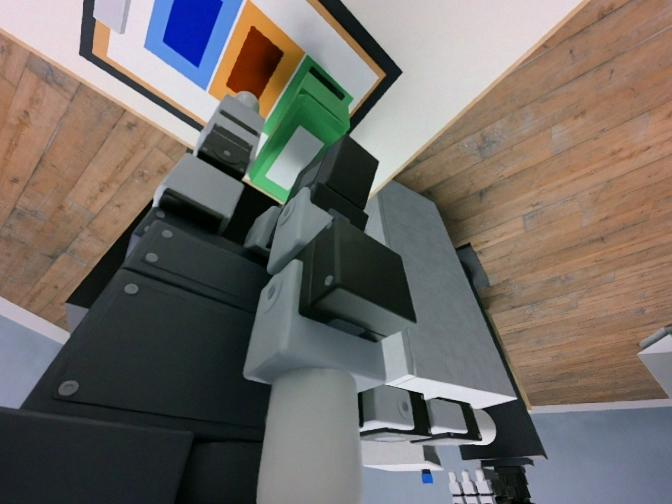

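>>> {"op": "move", "data": {"arm1": {"joints": {"hand_index_abd": -0.10, "hand_ring_abd": 0.12}}}}

>>> {"op": "move", "data": {"arm1": {"joints": {"hand_index_abd": -0.18, "hand_ring_abd": 0.17}}}}

>>> {"op": "move", "data": {"arm1": {"joints": {"hand_index_abd": -0.24, "hand_ring_abd": 0.23}}, "cameras": ["arm1_cam_wrist"]}}

Scene clock: 723.00 s.
Joint torques (N m): arm1=[-2.55 -9.7 6.9 0.73 0.13 -0.21] | arm2=[-0.73 -5.36 7.3 -0.1 0.1 -0.06] | arm3=[0.38 -14.15 16.43 2.33 0.09 0.05]
Motor temperatures (°C): arm1=[24 27 34 23 24 26] | arm2=[26 24 34 26 24 23] | arm3=[25 27 47 24 24 24]
Heat: arm1: hottest joint3_rad 34 °C; arm2: hottest joint3_rad 34 °C; arm3: hottest joint3_rad 47 °C.
move: arm1 done
Joint velocities: within noise
arm1.joint_positions: joint1_rad=-0.082 joint2_rad=+1.756 joint3_rad=+1.099 joint4_rad=-0.900 joint5_rad=-0.001 joint6_rad=-0.024 hand_index_mcp=+0.750 hand_index_abd=-0.096 hand_index_pip=+0.577 hand_index_dip=+0.694 hand_middle_mcp=-0.885 hand_middle_abd=+0.001 hand_middle_pip=-0.297 hand_middle_dip=+0.699 hand_ring_mcp=+0.750 hand_ring_abd=+0.101 hand_ring_pip=+0.580 hand_ring_dip=+0.697 hand_thumb_cmc=+0.712 hand_thumb_axl=+0.677 hand_thumb_mcp=+0.212 hand_thumb_ipl=+0.164 hand_current_limit=+0.700 hand_speed=-0.930
arm1.joint_status: all done
arm1.hand_state: goal,goal,goal,goal,goal,goal,goal,goal,goal,goal,goal,goal,goal,goal,goal,goal
arm1.index_mcp_current_ma: -3
arm1.index_abd_current_ma: 2
arm1.index_pip_current_ma: 0
arm1.index_dip_current_ma: -1
arm1.middle_mcp_current_ma: 4
arm1.middle_abd_current_ma: 0
arm1.middle_pip_current_ma: 2
arm1.middle_dip_current_ma: 2
arm1.ring_mcp_current_ma: -3
arm1.ring_abd_current_ma: -22
arm1.ring_pip_current_ma: 1
arm1.ring_dip_current_ma: 0
arm1.thumb_cmc_current_ma: -1
arm1.thumb_axl_current_ma: 0
arm1.thumb_mcp_current_ma: -19
arm1.thumb_ipl_current_ma: -5
arm1.hand_goal_index_mcp: 0.754
arm1.hand_goal_index_abd: -0.100
arm1.hand_goal_index_pip: 0.578
arm1.hand_goal_index_dip: 0.696
arm1.hand_goal_middle_mcp: -0.890
arm1.hand_goal_middle_abd: 0.000
arm1.hand_goal_middle_pip: -0.300
arm1.hand_goal_middle_dip: 0.696
arm1.hand_goal_ring_mcp: 0.754
arm1.hand_goal_ring_abd: 0.120
arm1.hand_goal_ring_pip: 0.578
arm1.hand_goal_ring_dip: 0.696
arm1.hand_goal_thumb_cmc: 0.714
arm1.hand_goal_thumb_axl: 0.678
arm1.hand_goal_thumb_mcp: 0.224
arm1.hand_goal_thumb_ipl: 0.168
arm1.hand: x=+0.3731 y=+1.2585 z=+0.8008 quat_wxyz=(-0.004, +0.600, +0.800, +0.009) (m; scene frame)
arm1.hand_target: x=+0.3719 y=+1.2520 z=+0.7872 quat_wxyz=(-0.009, +0.599, +0.801, +0.001) (m; scene frame)
arm1.hand_status: not commanded
arm2.joint_positions: joint1_rad=-1.273 joint2_rad=+1.063 joint3_rad=+0.756 joint4_rad=-1.201 joint5_rad=+0.000 joint6_rad=+0.010 hand_index_mcp=+0.751 hand_index_abd=-0.001 hand_index_pip=+0.575 hand_index_dip=+0.693 hand_middle_mcp=+0.751 hand_middle_abd=+0.000 hand_middle_pip=+0.575 hand_middle_dip=+0.694 hand_ring_mcp=+0.751 hand_ring_abd=+0.000 hand_ring_pip=+0.575 hand_ring_dip=+0.693 hand_thumb_cmc=+0.712 hand_thumb_axl=+0.677 hand_thumb_mcp=+0.222 hand_thumb_ipl=+0.163 hand_current_limit=+0.700 hand_speed=-0.850
arm2.joint_status: not commanded
arm2.hand_state: goal,goal,goal,goal,goal,goal,goal,goal,goal,goal,goal,goal,goal,goal,goal,goal
arm2.index_mcp_current_ma: -10
arm2.index_abd_current_ma: -3
arm2.index_pip_current_ma: -10
arm2.index_dip_current_ma: -9
arm2.middle_mcp_current_ma: -11
arm2.middle_abd_current_ma: 1
arm2.middle_pip_current_ma: -9
arm2.middle_dip_current_ma: -7
arm2.ring_mcp_current_ma: -11
arm2.ring_abd_current_ma: -1
arm2.ring_pip_current_ma: -9
arm2.ring_dip_current_ma: -10
arm2.thumb_cmc_current_ma: -6
arm2.thumb_axl_current_ma: -4
arm2.thumb_mcp_current_ma: -10
arm2.thumb_ipl_current_ma: -22
arm2.hand_goal_index_mcp: 0.754
arm2.hand_goal_index_abd: 0.000
arm2.hand_goal_index_pip: 0.578
arm2.hand_goal_index_dip: 0.696
arm2.hand_goal_middle_mcp: 0.754
arm2.hand_goal_middle_abd: 0.000
arm2.hand_goal_middle_pip: 0.578
arm2.hand_goal_middle_dip: 0.696
arm2.hand_goal_ring_mcp: 0.754
arm2.hand_goal_ring_abd: 0.000
arm2.hand_goal_ring_pip: 0.578
arm2.hand_goal_ring_dip: 0.696
arm2.hand_goal_thumb_cmc: 0.714
arm2.hand_goal_thumb_axl: 0.678
arm2.hand_goal_thumb_mcp: 0.224
arm2.hand_goal_thumb_ipl: 0.168
arm2.hand: x=+0.1215 y=+0.3569 z=+0.9963 quat_wxyz=(+0.007, +0.152, -0.988, -0.029) (m; scene frame)
arm2.hand_target: x=+0.1253 y=+0.3537 z=+0.9954 quat_wxyz=(+0.006, +0.152, -0.988, -0.025) (m; scene frame)
arm2.hand_status: not commanded
arm3.joint_positions: joint1_rad=-0.661 joint2_rad=+1.359 joint3_rad=+1.551 joint4_rad=-1.019 joint5_rad=-0.001 joint6_rad=+1.030 hand_index_mcp=+1.000 hand_index_abd=+0.003 hand_index_pip=-1.000 hand_index_dip=+0.699 hand_middle_mcp=+1.000 hand_middle_abd=+0.002 hand_middle_pip=-0.998 hand_middle_dip=+0.698 hand_ring_mcp=+1.000 hand_ring_abd=+0.000 hand_ring_pip=-0.995 hand_ring_dip=+0.698 hand_thumb_cmc=+0.715 hand_thumb_axl=+0.677 hand_thumb_mcp=+0.223 hand_thumb_ipl=+0.168 hand_current_limit=+0.800 hand_speed=-0.800
arm3.joint_status: not commanded
arm3.hand_state: goal,goal,goal,goal,goal,goal,goal,goal,goal,goal,goal,goal,goal,goal,goal,goal
arm3.index_mcp_current_ma: -1
arm3.index_abd_current_ma: 5
arm3.index_pip_current_ma: 0
arm3.index_dip_current_ma: 5
arm3.middle_mcp_current_ma: 0
arm3.middle_abd_current_ma: 3
arm3.middle_pip_current_ma: 4
arm3.middle_dip_current_ma: 4
arm3.ring_mcp_current_ma: 0
arm3.ring_abd_current_ma: 0
arm3.ring_pip_current_ma: 11
arm3.ring_dip_current_ma: 5
arm3.thumb_cmc_current_ma: 1
arm3.thumb_axl_current_ma: -1
arm3.thumb_mcp_current_ma: -9
arm3.thumb_ipl_current_ma: -1
arm3.hand_goal_index_mcp: 1.000
arm3.hand_goal_index_abd: 0.000
arm3.hand_goal_index_pip: -1.000
arm3.hand_goal_index_dip: 0.696
arm3.hand_goal_middle_mcp: 1.000
arm3.hand_goal_middle_abd: 0.000
arm3.hand_goal_middle_pip: -1.000
arm3.hand_goal_middle_dip: 0.696
arm3.hand_goal_ring_mcp: 1.000
arm3.hand_goal_ring_abd: 0.000
arm3.hand_goal_ring_pip: -1.000
arm3.hand_goal_ring_dip: 0.696
arm3.hand_goal_thumb_cmc: 0.714
arm3.hand_goal_thumb_axl: 0.678
arm3.hand_goal_thumb_mcp: 0.226
arm3.hand_goal_thumb_ipl: 0.168
arm3.hand: x=-0.3254 y=-0.6529 z=+1.2925 quat_wxyz=(-0.269, +0.176, +0.914, +0.246) (m; scene frame)
arm3.hand_target: x=-0.3295 y=-0.6478 z=+1.3228 quat_wxyz=(-0.294, +0.178, +0.901, +0.266) (m; scene frame)
arm3.hand_status: not commanded
pictures: none

Scene clock: 723.63 s.
Joint torques (N m): arm1=[-2.49 -9.7 6.9 0.77 0.13 -0.22] | arm2=[-0.79 -5.36 7.3 -0.12 0.1 -0.06] | arm3=[0.32 -14.15 16.43 2.32 0.09 0.05]
Motor temperatures (°C): arm1=[24 27 34 23 24 26] | arm2=[26 24 34 26 24 23] | arm3=[25 27 47 24 24 24]
Heat: arm1: hottest joint3_rad 34 °C; arm2: hottest joint3_rad 34 °C; arm3: hottest joint3_rad 47 °C.
move: arm1 off_target
Joint velocities: within noise
arm1.joint_positions: joint1_rad=-0.082 joint2_rad=+1.756 joint3_rad=+1.099 joint4_rad=-0.900 joint5_rad=-0.001 joint6_rad=-0.024 hand_index_mcp=+0.750 hand_index_abd=-0.105 hand_index_pip=+0.577 hand_index_dip=+0.694 hand_middle_mcp=-0.885 hand_middle_abd=+0.001 hand_middle_pip=-0.297 hand_middle_dip=+0.699 hand_ring_mcp=+0.750 hand_ring_abd=+0.102 hand_ring_pip=+0.580 hand_ring_dip=+0.697 hand_thumb_cmc=+0.712 hand_thumb_axl=+0.677 hand_thumb_mcp=+0.212 hand_thumb_ipl=+0.164 hand_current_limit=+0.700 hand_speed=-0.930
arm1.joint_status: hand_index_abd off_target (ended at -0.105, target -0.180); hand_ring_abd off_target (ended at +0.102, target +0.170)
arm1.hand_state: goal,blocked,goal,goal,goal,goal,goal,goal,goal,blocked,goal,goal,goal,goal,goal,goal
arm1.index_mcp_current_ma: -3
arm1.index_abd_current_ma: 160
arm1.index_pip_current_ma: 0
arm1.index_dip_current_ma: -1
arm1.middle_mcp_current_ma: 4
arm1.middle_abd_current_ma: 0
arm1.middle_pip_current_ma: 2
arm1.middle_dip_current_ma: 2
arm1.ring_mcp_current_ma: -3
arm1.ring_abd_current_ma: -137
arm1.ring_pip_current_ma: 1
arm1.ring_dip_current_ma: 0
arm1.thumb_cmc_current_ma: -1
arm1.thumb_axl_current_ma: 0
arm1.thumb_mcp_current_ma: -19
arm1.thumb_ipl_current_ma: -5
arm1.hand_goal_index_mcp: 0.754
arm1.hand_goal_index_abd: -0.180
arm1.hand_goal_index_pip: 0.578
arm1.hand_goal_index_dip: 0.696
arm1.hand_goal_middle_mcp: -0.890
arm1.hand_goal_middle_abd: 0.000
arm1.hand_goal_middle_pip: -0.300
arm1.hand_goal_middle_dip: 0.696
arm1.hand_goal_ring_mcp: 0.754
arm1.hand_goal_ring_abd: 0.170
arm1.hand_goal_ring_pip: 0.578
arm1.hand_goal_ring_dip: 0.696
arm1.hand_goal_thumb_cmc: 0.714
arm1.hand_goal_thumb_axl: 0.678
arm1.hand_goal_thumb_mcp: 0.224
arm1.hand_goal_thumb_ipl: 0.168
arm1.hand: x=+0.3731 y=+1.2585 z=+0.8008 quat_wxyz=(-0.004, +0.600, +0.800, +0.009) (m; scene frame)
arm1.hand_target: x=+0.3719 y=+1.2520 z=+0.7872 quat_wxyz=(-0.009, +0.599, +0.801, +0.001) (m; scene frame)
arm1.hand_status: not commanded
arm2, arm3: as last shown
pictures: none

Scene clock: 724.20 s.
Joint torques (N m): arm1=[-2.55 -9.7 6.89 0.75 0.13 -0.21] | arm2=[-0.73 -5.3 7.31 -0.12 0.1 -0.06] | arm3=[0.38 -14.15 16.43 2.33 0.09 0.05]
Motor temperatures (°C): arm1=[24 27 34 23 24 26] | arm2=[26 24 34 26 24 23] | arm3=[25 27 47 24 24 24]
Heat: arm1: hottest joint3_rad 34 °C; arm2: hottest joint3_rad 34 °C; arm3: hottest joint3_rad 47 °C.
move: arm1 off_target
Joint velocities: within noise
arm1.joint_positions: joint1_rad=-0.082 joint2_rad=+1.756 joint3_rad=+1.099 joint4_rad=-0.900 joint5_rad=-0.001 joint6_rad=-0.024 hand_index_mcp=+0.750 hand_index_abd=-0.112 hand_index_pip=+0.577 hand_index_dip=+0.694 hand_middle_mcp=-0.885 hand_middle_abd=+0.001 hand_middle_pip=-0.297 hand_middle_dip=+0.699 hand_ring_mcp=+0.750 hand_ring_abd=+0.102 hand_ring_pip=+0.580 hand_ring_dip=+0.697 hand_thumb_cmc=+0.712 hand_thumb_axl=+0.677 hand_thumb_mcp=+0.212 hand_thumb_ipl=+0.164 hand_current_limit=+0.700 hand_speed=-0.930
arm1.joint_status: hand_index_abd off_target (ended at -0.112, target -0.240); hand_ring_abd off_target (ended at +0.102, target +0.230)
arm1.hand_state: goal,blocked,goal,goal,goal,goal,goal,goal,goal,blocked,goal,goal,goal,goal,goal,goal
arm1.index_mcp_current_ma: -3
arm1.index_abd_current_ma: 341
arm1.index_pip_current_ma: 0
arm1.index_dip_current_ma: -1
arm1.middle_mcp_current_ma: 4
arm1.middle_abd_current_ma: 0
arm1.middle_pip_current_ma: 2
arm1.middle_dip_current_ma: 2
arm1.ring_mcp_current_ma: -3
arm1.ring_abd_current_ma: -340
arm1.ring_pip_current_ma: 1
arm1.ring_dip_current_ma: 0
arm1.thumb_cmc_current_ma: -1
arm1.thumb_axl_current_ma: 0
arm1.thumb_mcp_current_ma: -19
arm1.thumb_ipl_current_ma: -5
arm1.hand_goal_index_mcp: 0.754
arm1.hand_goal_index_abd: -0.240
arm1.hand_goal_index_pip: 0.578
arm1.hand_goal_index_dip: 0.696
arm1.hand_goal_middle_mcp: -0.890
arm1.hand_goal_middle_abd: 0.000
arm1.hand_goal_middle_pip: -0.300
arm1.hand_goal_middle_dip: 0.696
arm1.hand_goal_ring_mcp: 0.754
arm1.hand_goal_ring_abd: 0.230
arm1.hand_goal_ring_pip: 0.578
arm1.hand_goal_ring_dip: 0.696
arm1.hand_goal_thumb_cmc: 0.714
arm1.hand_goal_thumb_axl: 0.678
arm1.hand_goal_thumb_mcp: 0.224
arm1.hand_goal_thumb_ipl: 0.168
arm1.hand: x=+0.3731 y=+1.2585 z=+0.8008 quat_wxyz=(-0.004, +0.600, +0.800, +0.009) (m; scene frame)
arm1.hand_target: x=+0.3719 y=+1.2520 z=+0.7873 quat_wxyz=(-0.009, +0.599, +0.801, +0.001) (m; scene frame)
arm1.hand_status: not commanded
arm2, arm3: as last shown
pictures: arm1_cam_wrist
Images, in order (width x height): arm1_cam_wrist 672x504.

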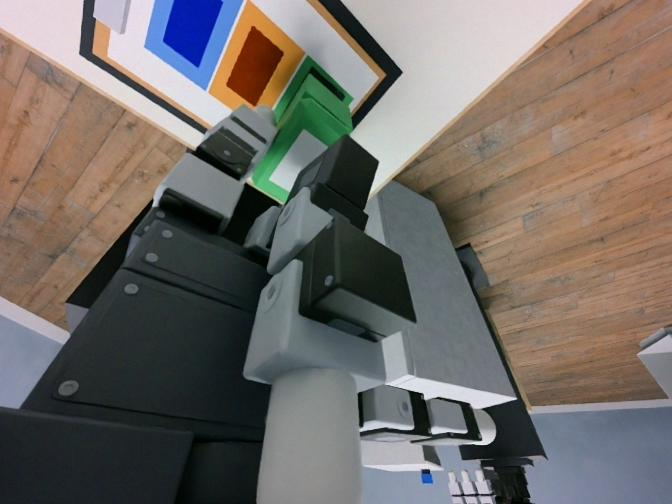

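>>> {"op": "move", "data": {"arm1": {"joints": {"hand_index_abd": -0.27, "hand_ring_abd": 0.255}}}}

>>> {"op": "move", "data": {"arm1": {"joints": {"joint2_rad": 1.74, "joint3_rad": 1.12, "joint4_rad": -0.95}, "min_time_s": 1.0}}}

>>> {"op": "move", "data": {"arm1": {"joints": {"joint2_rad": 1.71, "joint3_rad": 1.15, "joint4_rad": -1.01}, "min_time_s": 1.0}, "cameras": ["arm1_cam_wrist", "room_a"]}}

Scene clock: 724.77 s.
Joint torques (N m): arm1=[-2.55 -9.64 6.9 0.76 0.13 -0.21] | arm2=[-0.73 -5.42 7.31 -0.1 0.1 -0.06] | arm3=[0.32 -14.15 16.43 2.32 0.09 0.05]
Motor temperatures (°C): arm1=[24 27 34 23 24 26] | arm2=[26 24 34 26 24 23] | arm3=[25 27 47 24 24 24]
Heat: arm1: hottest joint3_rad 34 °C; arm2: hottest joint3_rad 34 °C; arm3: hottest joint3_rad 47 °C.
move: arm1 off_target
Joint velocities: within noise
arm1.joint_positions: joint1_rad=-0.082 joint2_rad=+1.756 joint3_rad=+1.099 joint4_rad=-0.900 joint5_rad=-0.001 joint6_rad=-0.024 hand_index_mcp=+0.750 hand_index_abd=-0.116 hand_index_pip=+0.577 hand_index_dip=+0.694 hand_middle_mcp=-0.885 hand_middle_abd=+0.001 hand_middle_pip=-0.297 hand_middle_dip=+0.699 hand_ring_mcp=+0.750 hand_ring_abd=+0.102 hand_ring_pip=+0.580 hand_ring_dip=+0.697 hand_thumb_cmc=+0.712 hand_thumb_axl=+0.677 hand_thumb_mcp=+0.212 hand_thumb_ipl=+0.164 hand_current_limit=+0.700 hand_speed=-0.930
arm1.joint_status: hand_index_abd off_target (ended at -0.116, target -0.270); hand_ring_abd off_target (ended at +0.102, target +0.255)
arm1.hand_state: goal,blocked,goal,goal,goal,goal,goal,goal,goal,blocked,goal,goal,goal,goal,goal,goal
arm1.index_mcp_current_ma: -3
arm1.index_abd_current_ma: 446
arm1.index_pip_current_ma: 0
arm1.index_dip_current_ma: -1
arm1.middle_mcp_current_ma: 4
arm1.middle_abd_current_ma: 0
arm1.middle_pip_current_ma: 2
arm1.middle_dip_current_ma: 2
arm1.ring_mcp_current_ma: -3
arm1.ring_abd_current_ma: -444
arm1.ring_pip_current_ma: 1
arm1.ring_dip_current_ma: 0
arm1.thumb_cmc_current_ma: -1
arm1.thumb_axl_current_ma: 0
arm1.thumb_mcp_current_ma: -19
arm1.thumb_ipl_current_ma: -5
arm1.hand_goal_index_mcp: 0.754
arm1.hand_goal_index_abd: -0.270
arm1.hand_goal_index_pip: 0.578
arm1.hand_goal_index_dip: 0.696
arm1.hand_goal_middle_mcp: -0.890
arm1.hand_goal_middle_abd: 0.000
arm1.hand_goal_middle_pip: -0.300
arm1.hand_goal_middle_dip: 0.696
arm1.hand_goal_ring_mcp: 0.754
arm1.hand_goal_ring_abd: 0.256
arm1.hand_goal_ring_pip: 0.578
arm1.hand_goal_ring_dip: 0.696
arm1.hand_goal_thumb_cmc: 0.714
arm1.hand_goal_thumb_axl: 0.678
arm1.hand_goal_thumb_mcp: 0.224
arm1.hand_goal_thumb_ipl: 0.168
arm1.hand: x=+0.3731 y=+1.2585 z=+0.8008 quat_wxyz=(-0.004, +0.600, +0.800, +0.009) (m; scene frame)
arm1.hand_target: x=+0.3719 y=+1.2520 z=+0.7873 quat_wxyz=(-0.009, +0.599, +0.801, +0.001) (m; scene frame)
arm1.hand_status: not commanded
arm2, arm3: as last shown
pictures: none

Scene clock: 726.10 s.
Joint torques (N m): arm1=[-2.49 -12.16 9.22 -0.54 0.13 -0.21] | arm2=[-0.73 -5.42 7.31 -0.12 0.1 -0.05] | arm3=[0.38 -14.15 16.43 2.32 0.09 0.05]
Motor temperatures (°C): arm1=[24 27 34 23 24 26] | arm2=[26 24 34 26 24 23] | arm3=[25 27 47 24 24 24]
Heat: arm1: hottest joint3_rad 34 °C; arm2: hottest joint3_rad 34 °C; arm3: hottest joint3_rad 47 °C.
move: arm1 done
Joint velocities: within noise
arm1.joint_positions: joint1_rad=-0.082 joint2_rad=+1.753 joint3_rad=+1.099 joint4_rad=-0.932 joint5_rad=-0.001 joint6_rad=-0.024 hand_index_mcp=+0.739 hand_index_abd=-0.116 hand_index_pip=+0.571 hand_index_dip=+0.693 hand_middle_mcp=-0.885 hand_middle_abd=+0.001 hand_middle_pip=-0.297 hand_middle_dip=+0.699 hand_ring_mcp=+0.741 hand_ring_abd=+0.102 hand_ring_pip=+0.571 hand_ring_dip=+0.693 hand_thumb_cmc=+0.712 hand_thumb_axl=+0.677 hand_thumb_mcp=+0.212 hand_thumb_ipl=+0.164 hand_current_limit=+0.700 hand_speed=-0.930
arm1.joint_status: all done
arm1.hand_state: goal,blocked,goal,goal,goal,goal,goal,goal,goal,blocked,goal,goal,goal,goal,goal,goal
arm1.index_mcp_current_ma: -21
arm1.index_abd_current_ma: 445
arm1.index_pip_current_ma: -7
arm1.index_dip_current_ma: -2
arm1.middle_mcp_current_ma: 4
arm1.middle_abd_current_ma: 0
arm1.middle_pip_current_ma: 2
arm1.middle_dip_current_ma: 2
arm1.ring_mcp_current_ma: -17
arm1.ring_abd_current_ma: -444
arm1.ring_pip_current_ma: -6
arm1.ring_dip_current_ma: -2
arm1.thumb_cmc_current_ma: -1
arm1.thumb_axl_current_ma: 0
arm1.thumb_mcp_current_ma: -19
arm1.thumb_ipl_current_ma: -5
arm1.hand_goal_index_mcp: 0.754
arm1.hand_goal_index_abd: -0.270
arm1.hand_goal_index_pip: 0.578
arm1.hand_goal_index_dip: 0.696
arm1.hand_goal_middle_mcp: -0.890
arm1.hand_goal_middle_abd: 0.000
arm1.hand_goal_middle_pip: -0.300
arm1.hand_goal_middle_dip: 0.696
arm1.hand_goal_ring_mcp: 0.754
arm1.hand_goal_ring_abd: 0.256
arm1.hand_goal_ring_pip: 0.578
arm1.hand_goal_ring_dip: 0.696
arm1.hand_goal_thumb_cmc: 0.714
arm1.hand_goal_thumb_axl: 0.678
arm1.hand_goal_thumb_mcp: 0.224
arm1.hand_goal_thumb_ipl: 0.168
arm1.hand: x=+0.3656 y=+1.2565 z=+0.7997 quat_wxyz=(-0.013, +0.600, +0.800, -0.003) (m; scene frame)
arm1.hand_target: x=+0.3744 y=+1.2522 z=+0.8133 quat_wxyz=(-0.007, +0.599, +0.801, +0.004) (m; scene frame)
arm1.hand_status: not commanded
arm2, arm3: as last shown
pictures: none

Scene clock: 727.47 s.
Joint torques (N m): arm1=[-2.43 -12.86 11.18 -0.28 0.13 -0.21] | arm2=[-0.79 -5.36 7.32 -0.1 0.1 -0.06] | arm3=[0.38 -14.15 16.43 2.33 0.09 0.05]
Motor temperatures (°C): arm1=[24 27 34 23 24 26] | arm2=[26 24 34 26 24 23] | arm3=[25 27 47 24 24 24]
Heat: arm1: hottest joint3_rad 34 °C; arm2: hottest joint3_rad 34 °C; arm3: hottest joint3_rad 47 °C.
move: arm1 done
Joint velocities: within noise
arm1.joint_positions: joint1_rad=-0.083 joint2_rad=+1.735 joint3_rad=+1.107 joint4_rad=-1.001 joint5_rad=-0.001 joint6_rad=-0.024 hand_index_mcp=+0.751 hand_index_abd=-0.116 hand_index_pip=+0.576 hand_index_dip=+0.694 hand_middle_mcp=-0.885 hand_middle_abd=+0.001 hand_middle_pip=-0.297 hand_middle_dip=+0.699 hand_ring_mcp=+0.751 hand_ring_abd=+0.102 hand_ring_pip=+0.576 hand_ring_dip=+0.694 hand_thumb_cmc=+0.712 hand_thumb_axl=+0.677 hand_thumb_mcp=+0.212 hand_thumb_ipl=+0.164 hand_current_limit=+0.700 hand_speed=-0.930
arm1.joint_status: all done
arm1.hand_state: goal,blocked,goal,goal,goal,goal,goal,goal,goal,blocked,goal,goal,goal,goal,goal,goal
arm1.index_mcp_current_ma: -3
arm1.index_abd_current_ma: 445
arm1.index_pip_current_ma: -1
arm1.index_dip_current_ma: -1
arm1.middle_mcp_current_ma: 5
arm1.middle_abd_current_ma: 0
arm1.middle_pip_current_ma: 2
arm1.middle_dip_current_ma: 2
arm1.ring_mcp_current_ma: -2
arm1.ring_abd_current_ma: -444
arm1.ring_pip_current_ma: -1
arm1.ring_dip_current_ma: -1
arm1.thumb_cmc_current_ma: -1
arm1.thumb_axl_current_ma: 0
arm1.thumb_mcp_current_ma: -19
arm1.thumb_ipl_current_ma: -5
arm1.hand_goal_index_mcp: 0.754
arm1.hand_goal_index_abd: -0.270
arm1.hand_goal_index_pip: 0.578
arm1.hand_goal_index_dip: 0.696
arm1.hand_goal_middle_mcp: -0.890
arm1.hand_goal_middle_abd: 0.000
arm1.hand_goal_middle_pip: -0.300
arm1.hand_goal_middle_dip: 0.696
arm1.hand_goal_ring_mcp: 0.754
arm1.hand_goal_ring_abd: 0.256
arm1.hand_goal_ring_pip: 0.578
arm1.hand_goal_ring_dip: 0.696
arm1.hand_goal_thumb_cmc: 0.714
arm1.hand_goal_thumb_axl: 0.678
arm1.hand_goal_thumb_mcp: 0.224
arm1.hand_goal_thumb_ipl: 0.168
arm1.hand: x=+0.3550 y=+1.2534 z=+0.8069 quat_wxyz=(-0.026, +0.600, +0.800, -0.019) (m; scene frame)
arm1.hand_target: x=+0.3766 y=+1.2524 z=+0.8363 quat_wxyz=(-0.007, +0.599, +0.801, +0.004) (m; scene frame)
arm1.hand_status: not commanded
arm2, arm3: as last shown
pictures: arm1_cam_wrist, room_a
Images, in order (width x height): arm1_cam_wrist 672x504, room_a 672x504.

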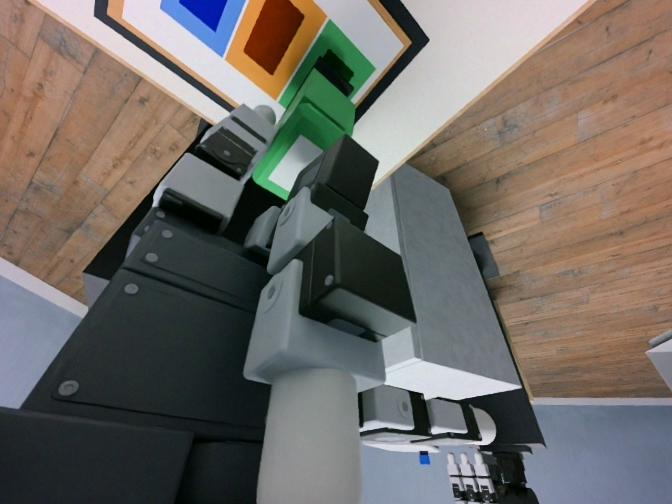

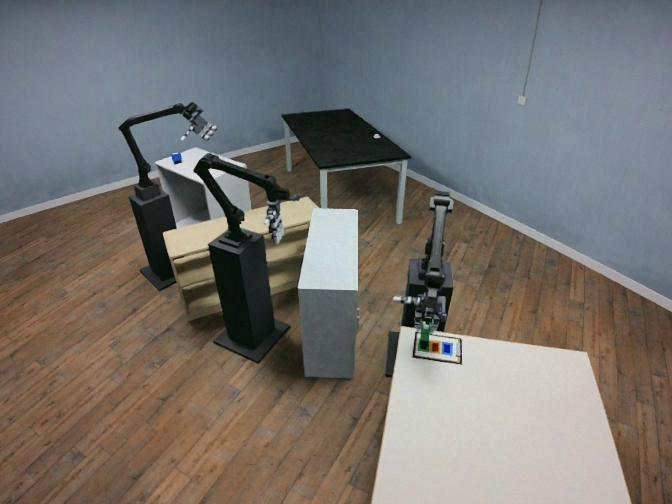

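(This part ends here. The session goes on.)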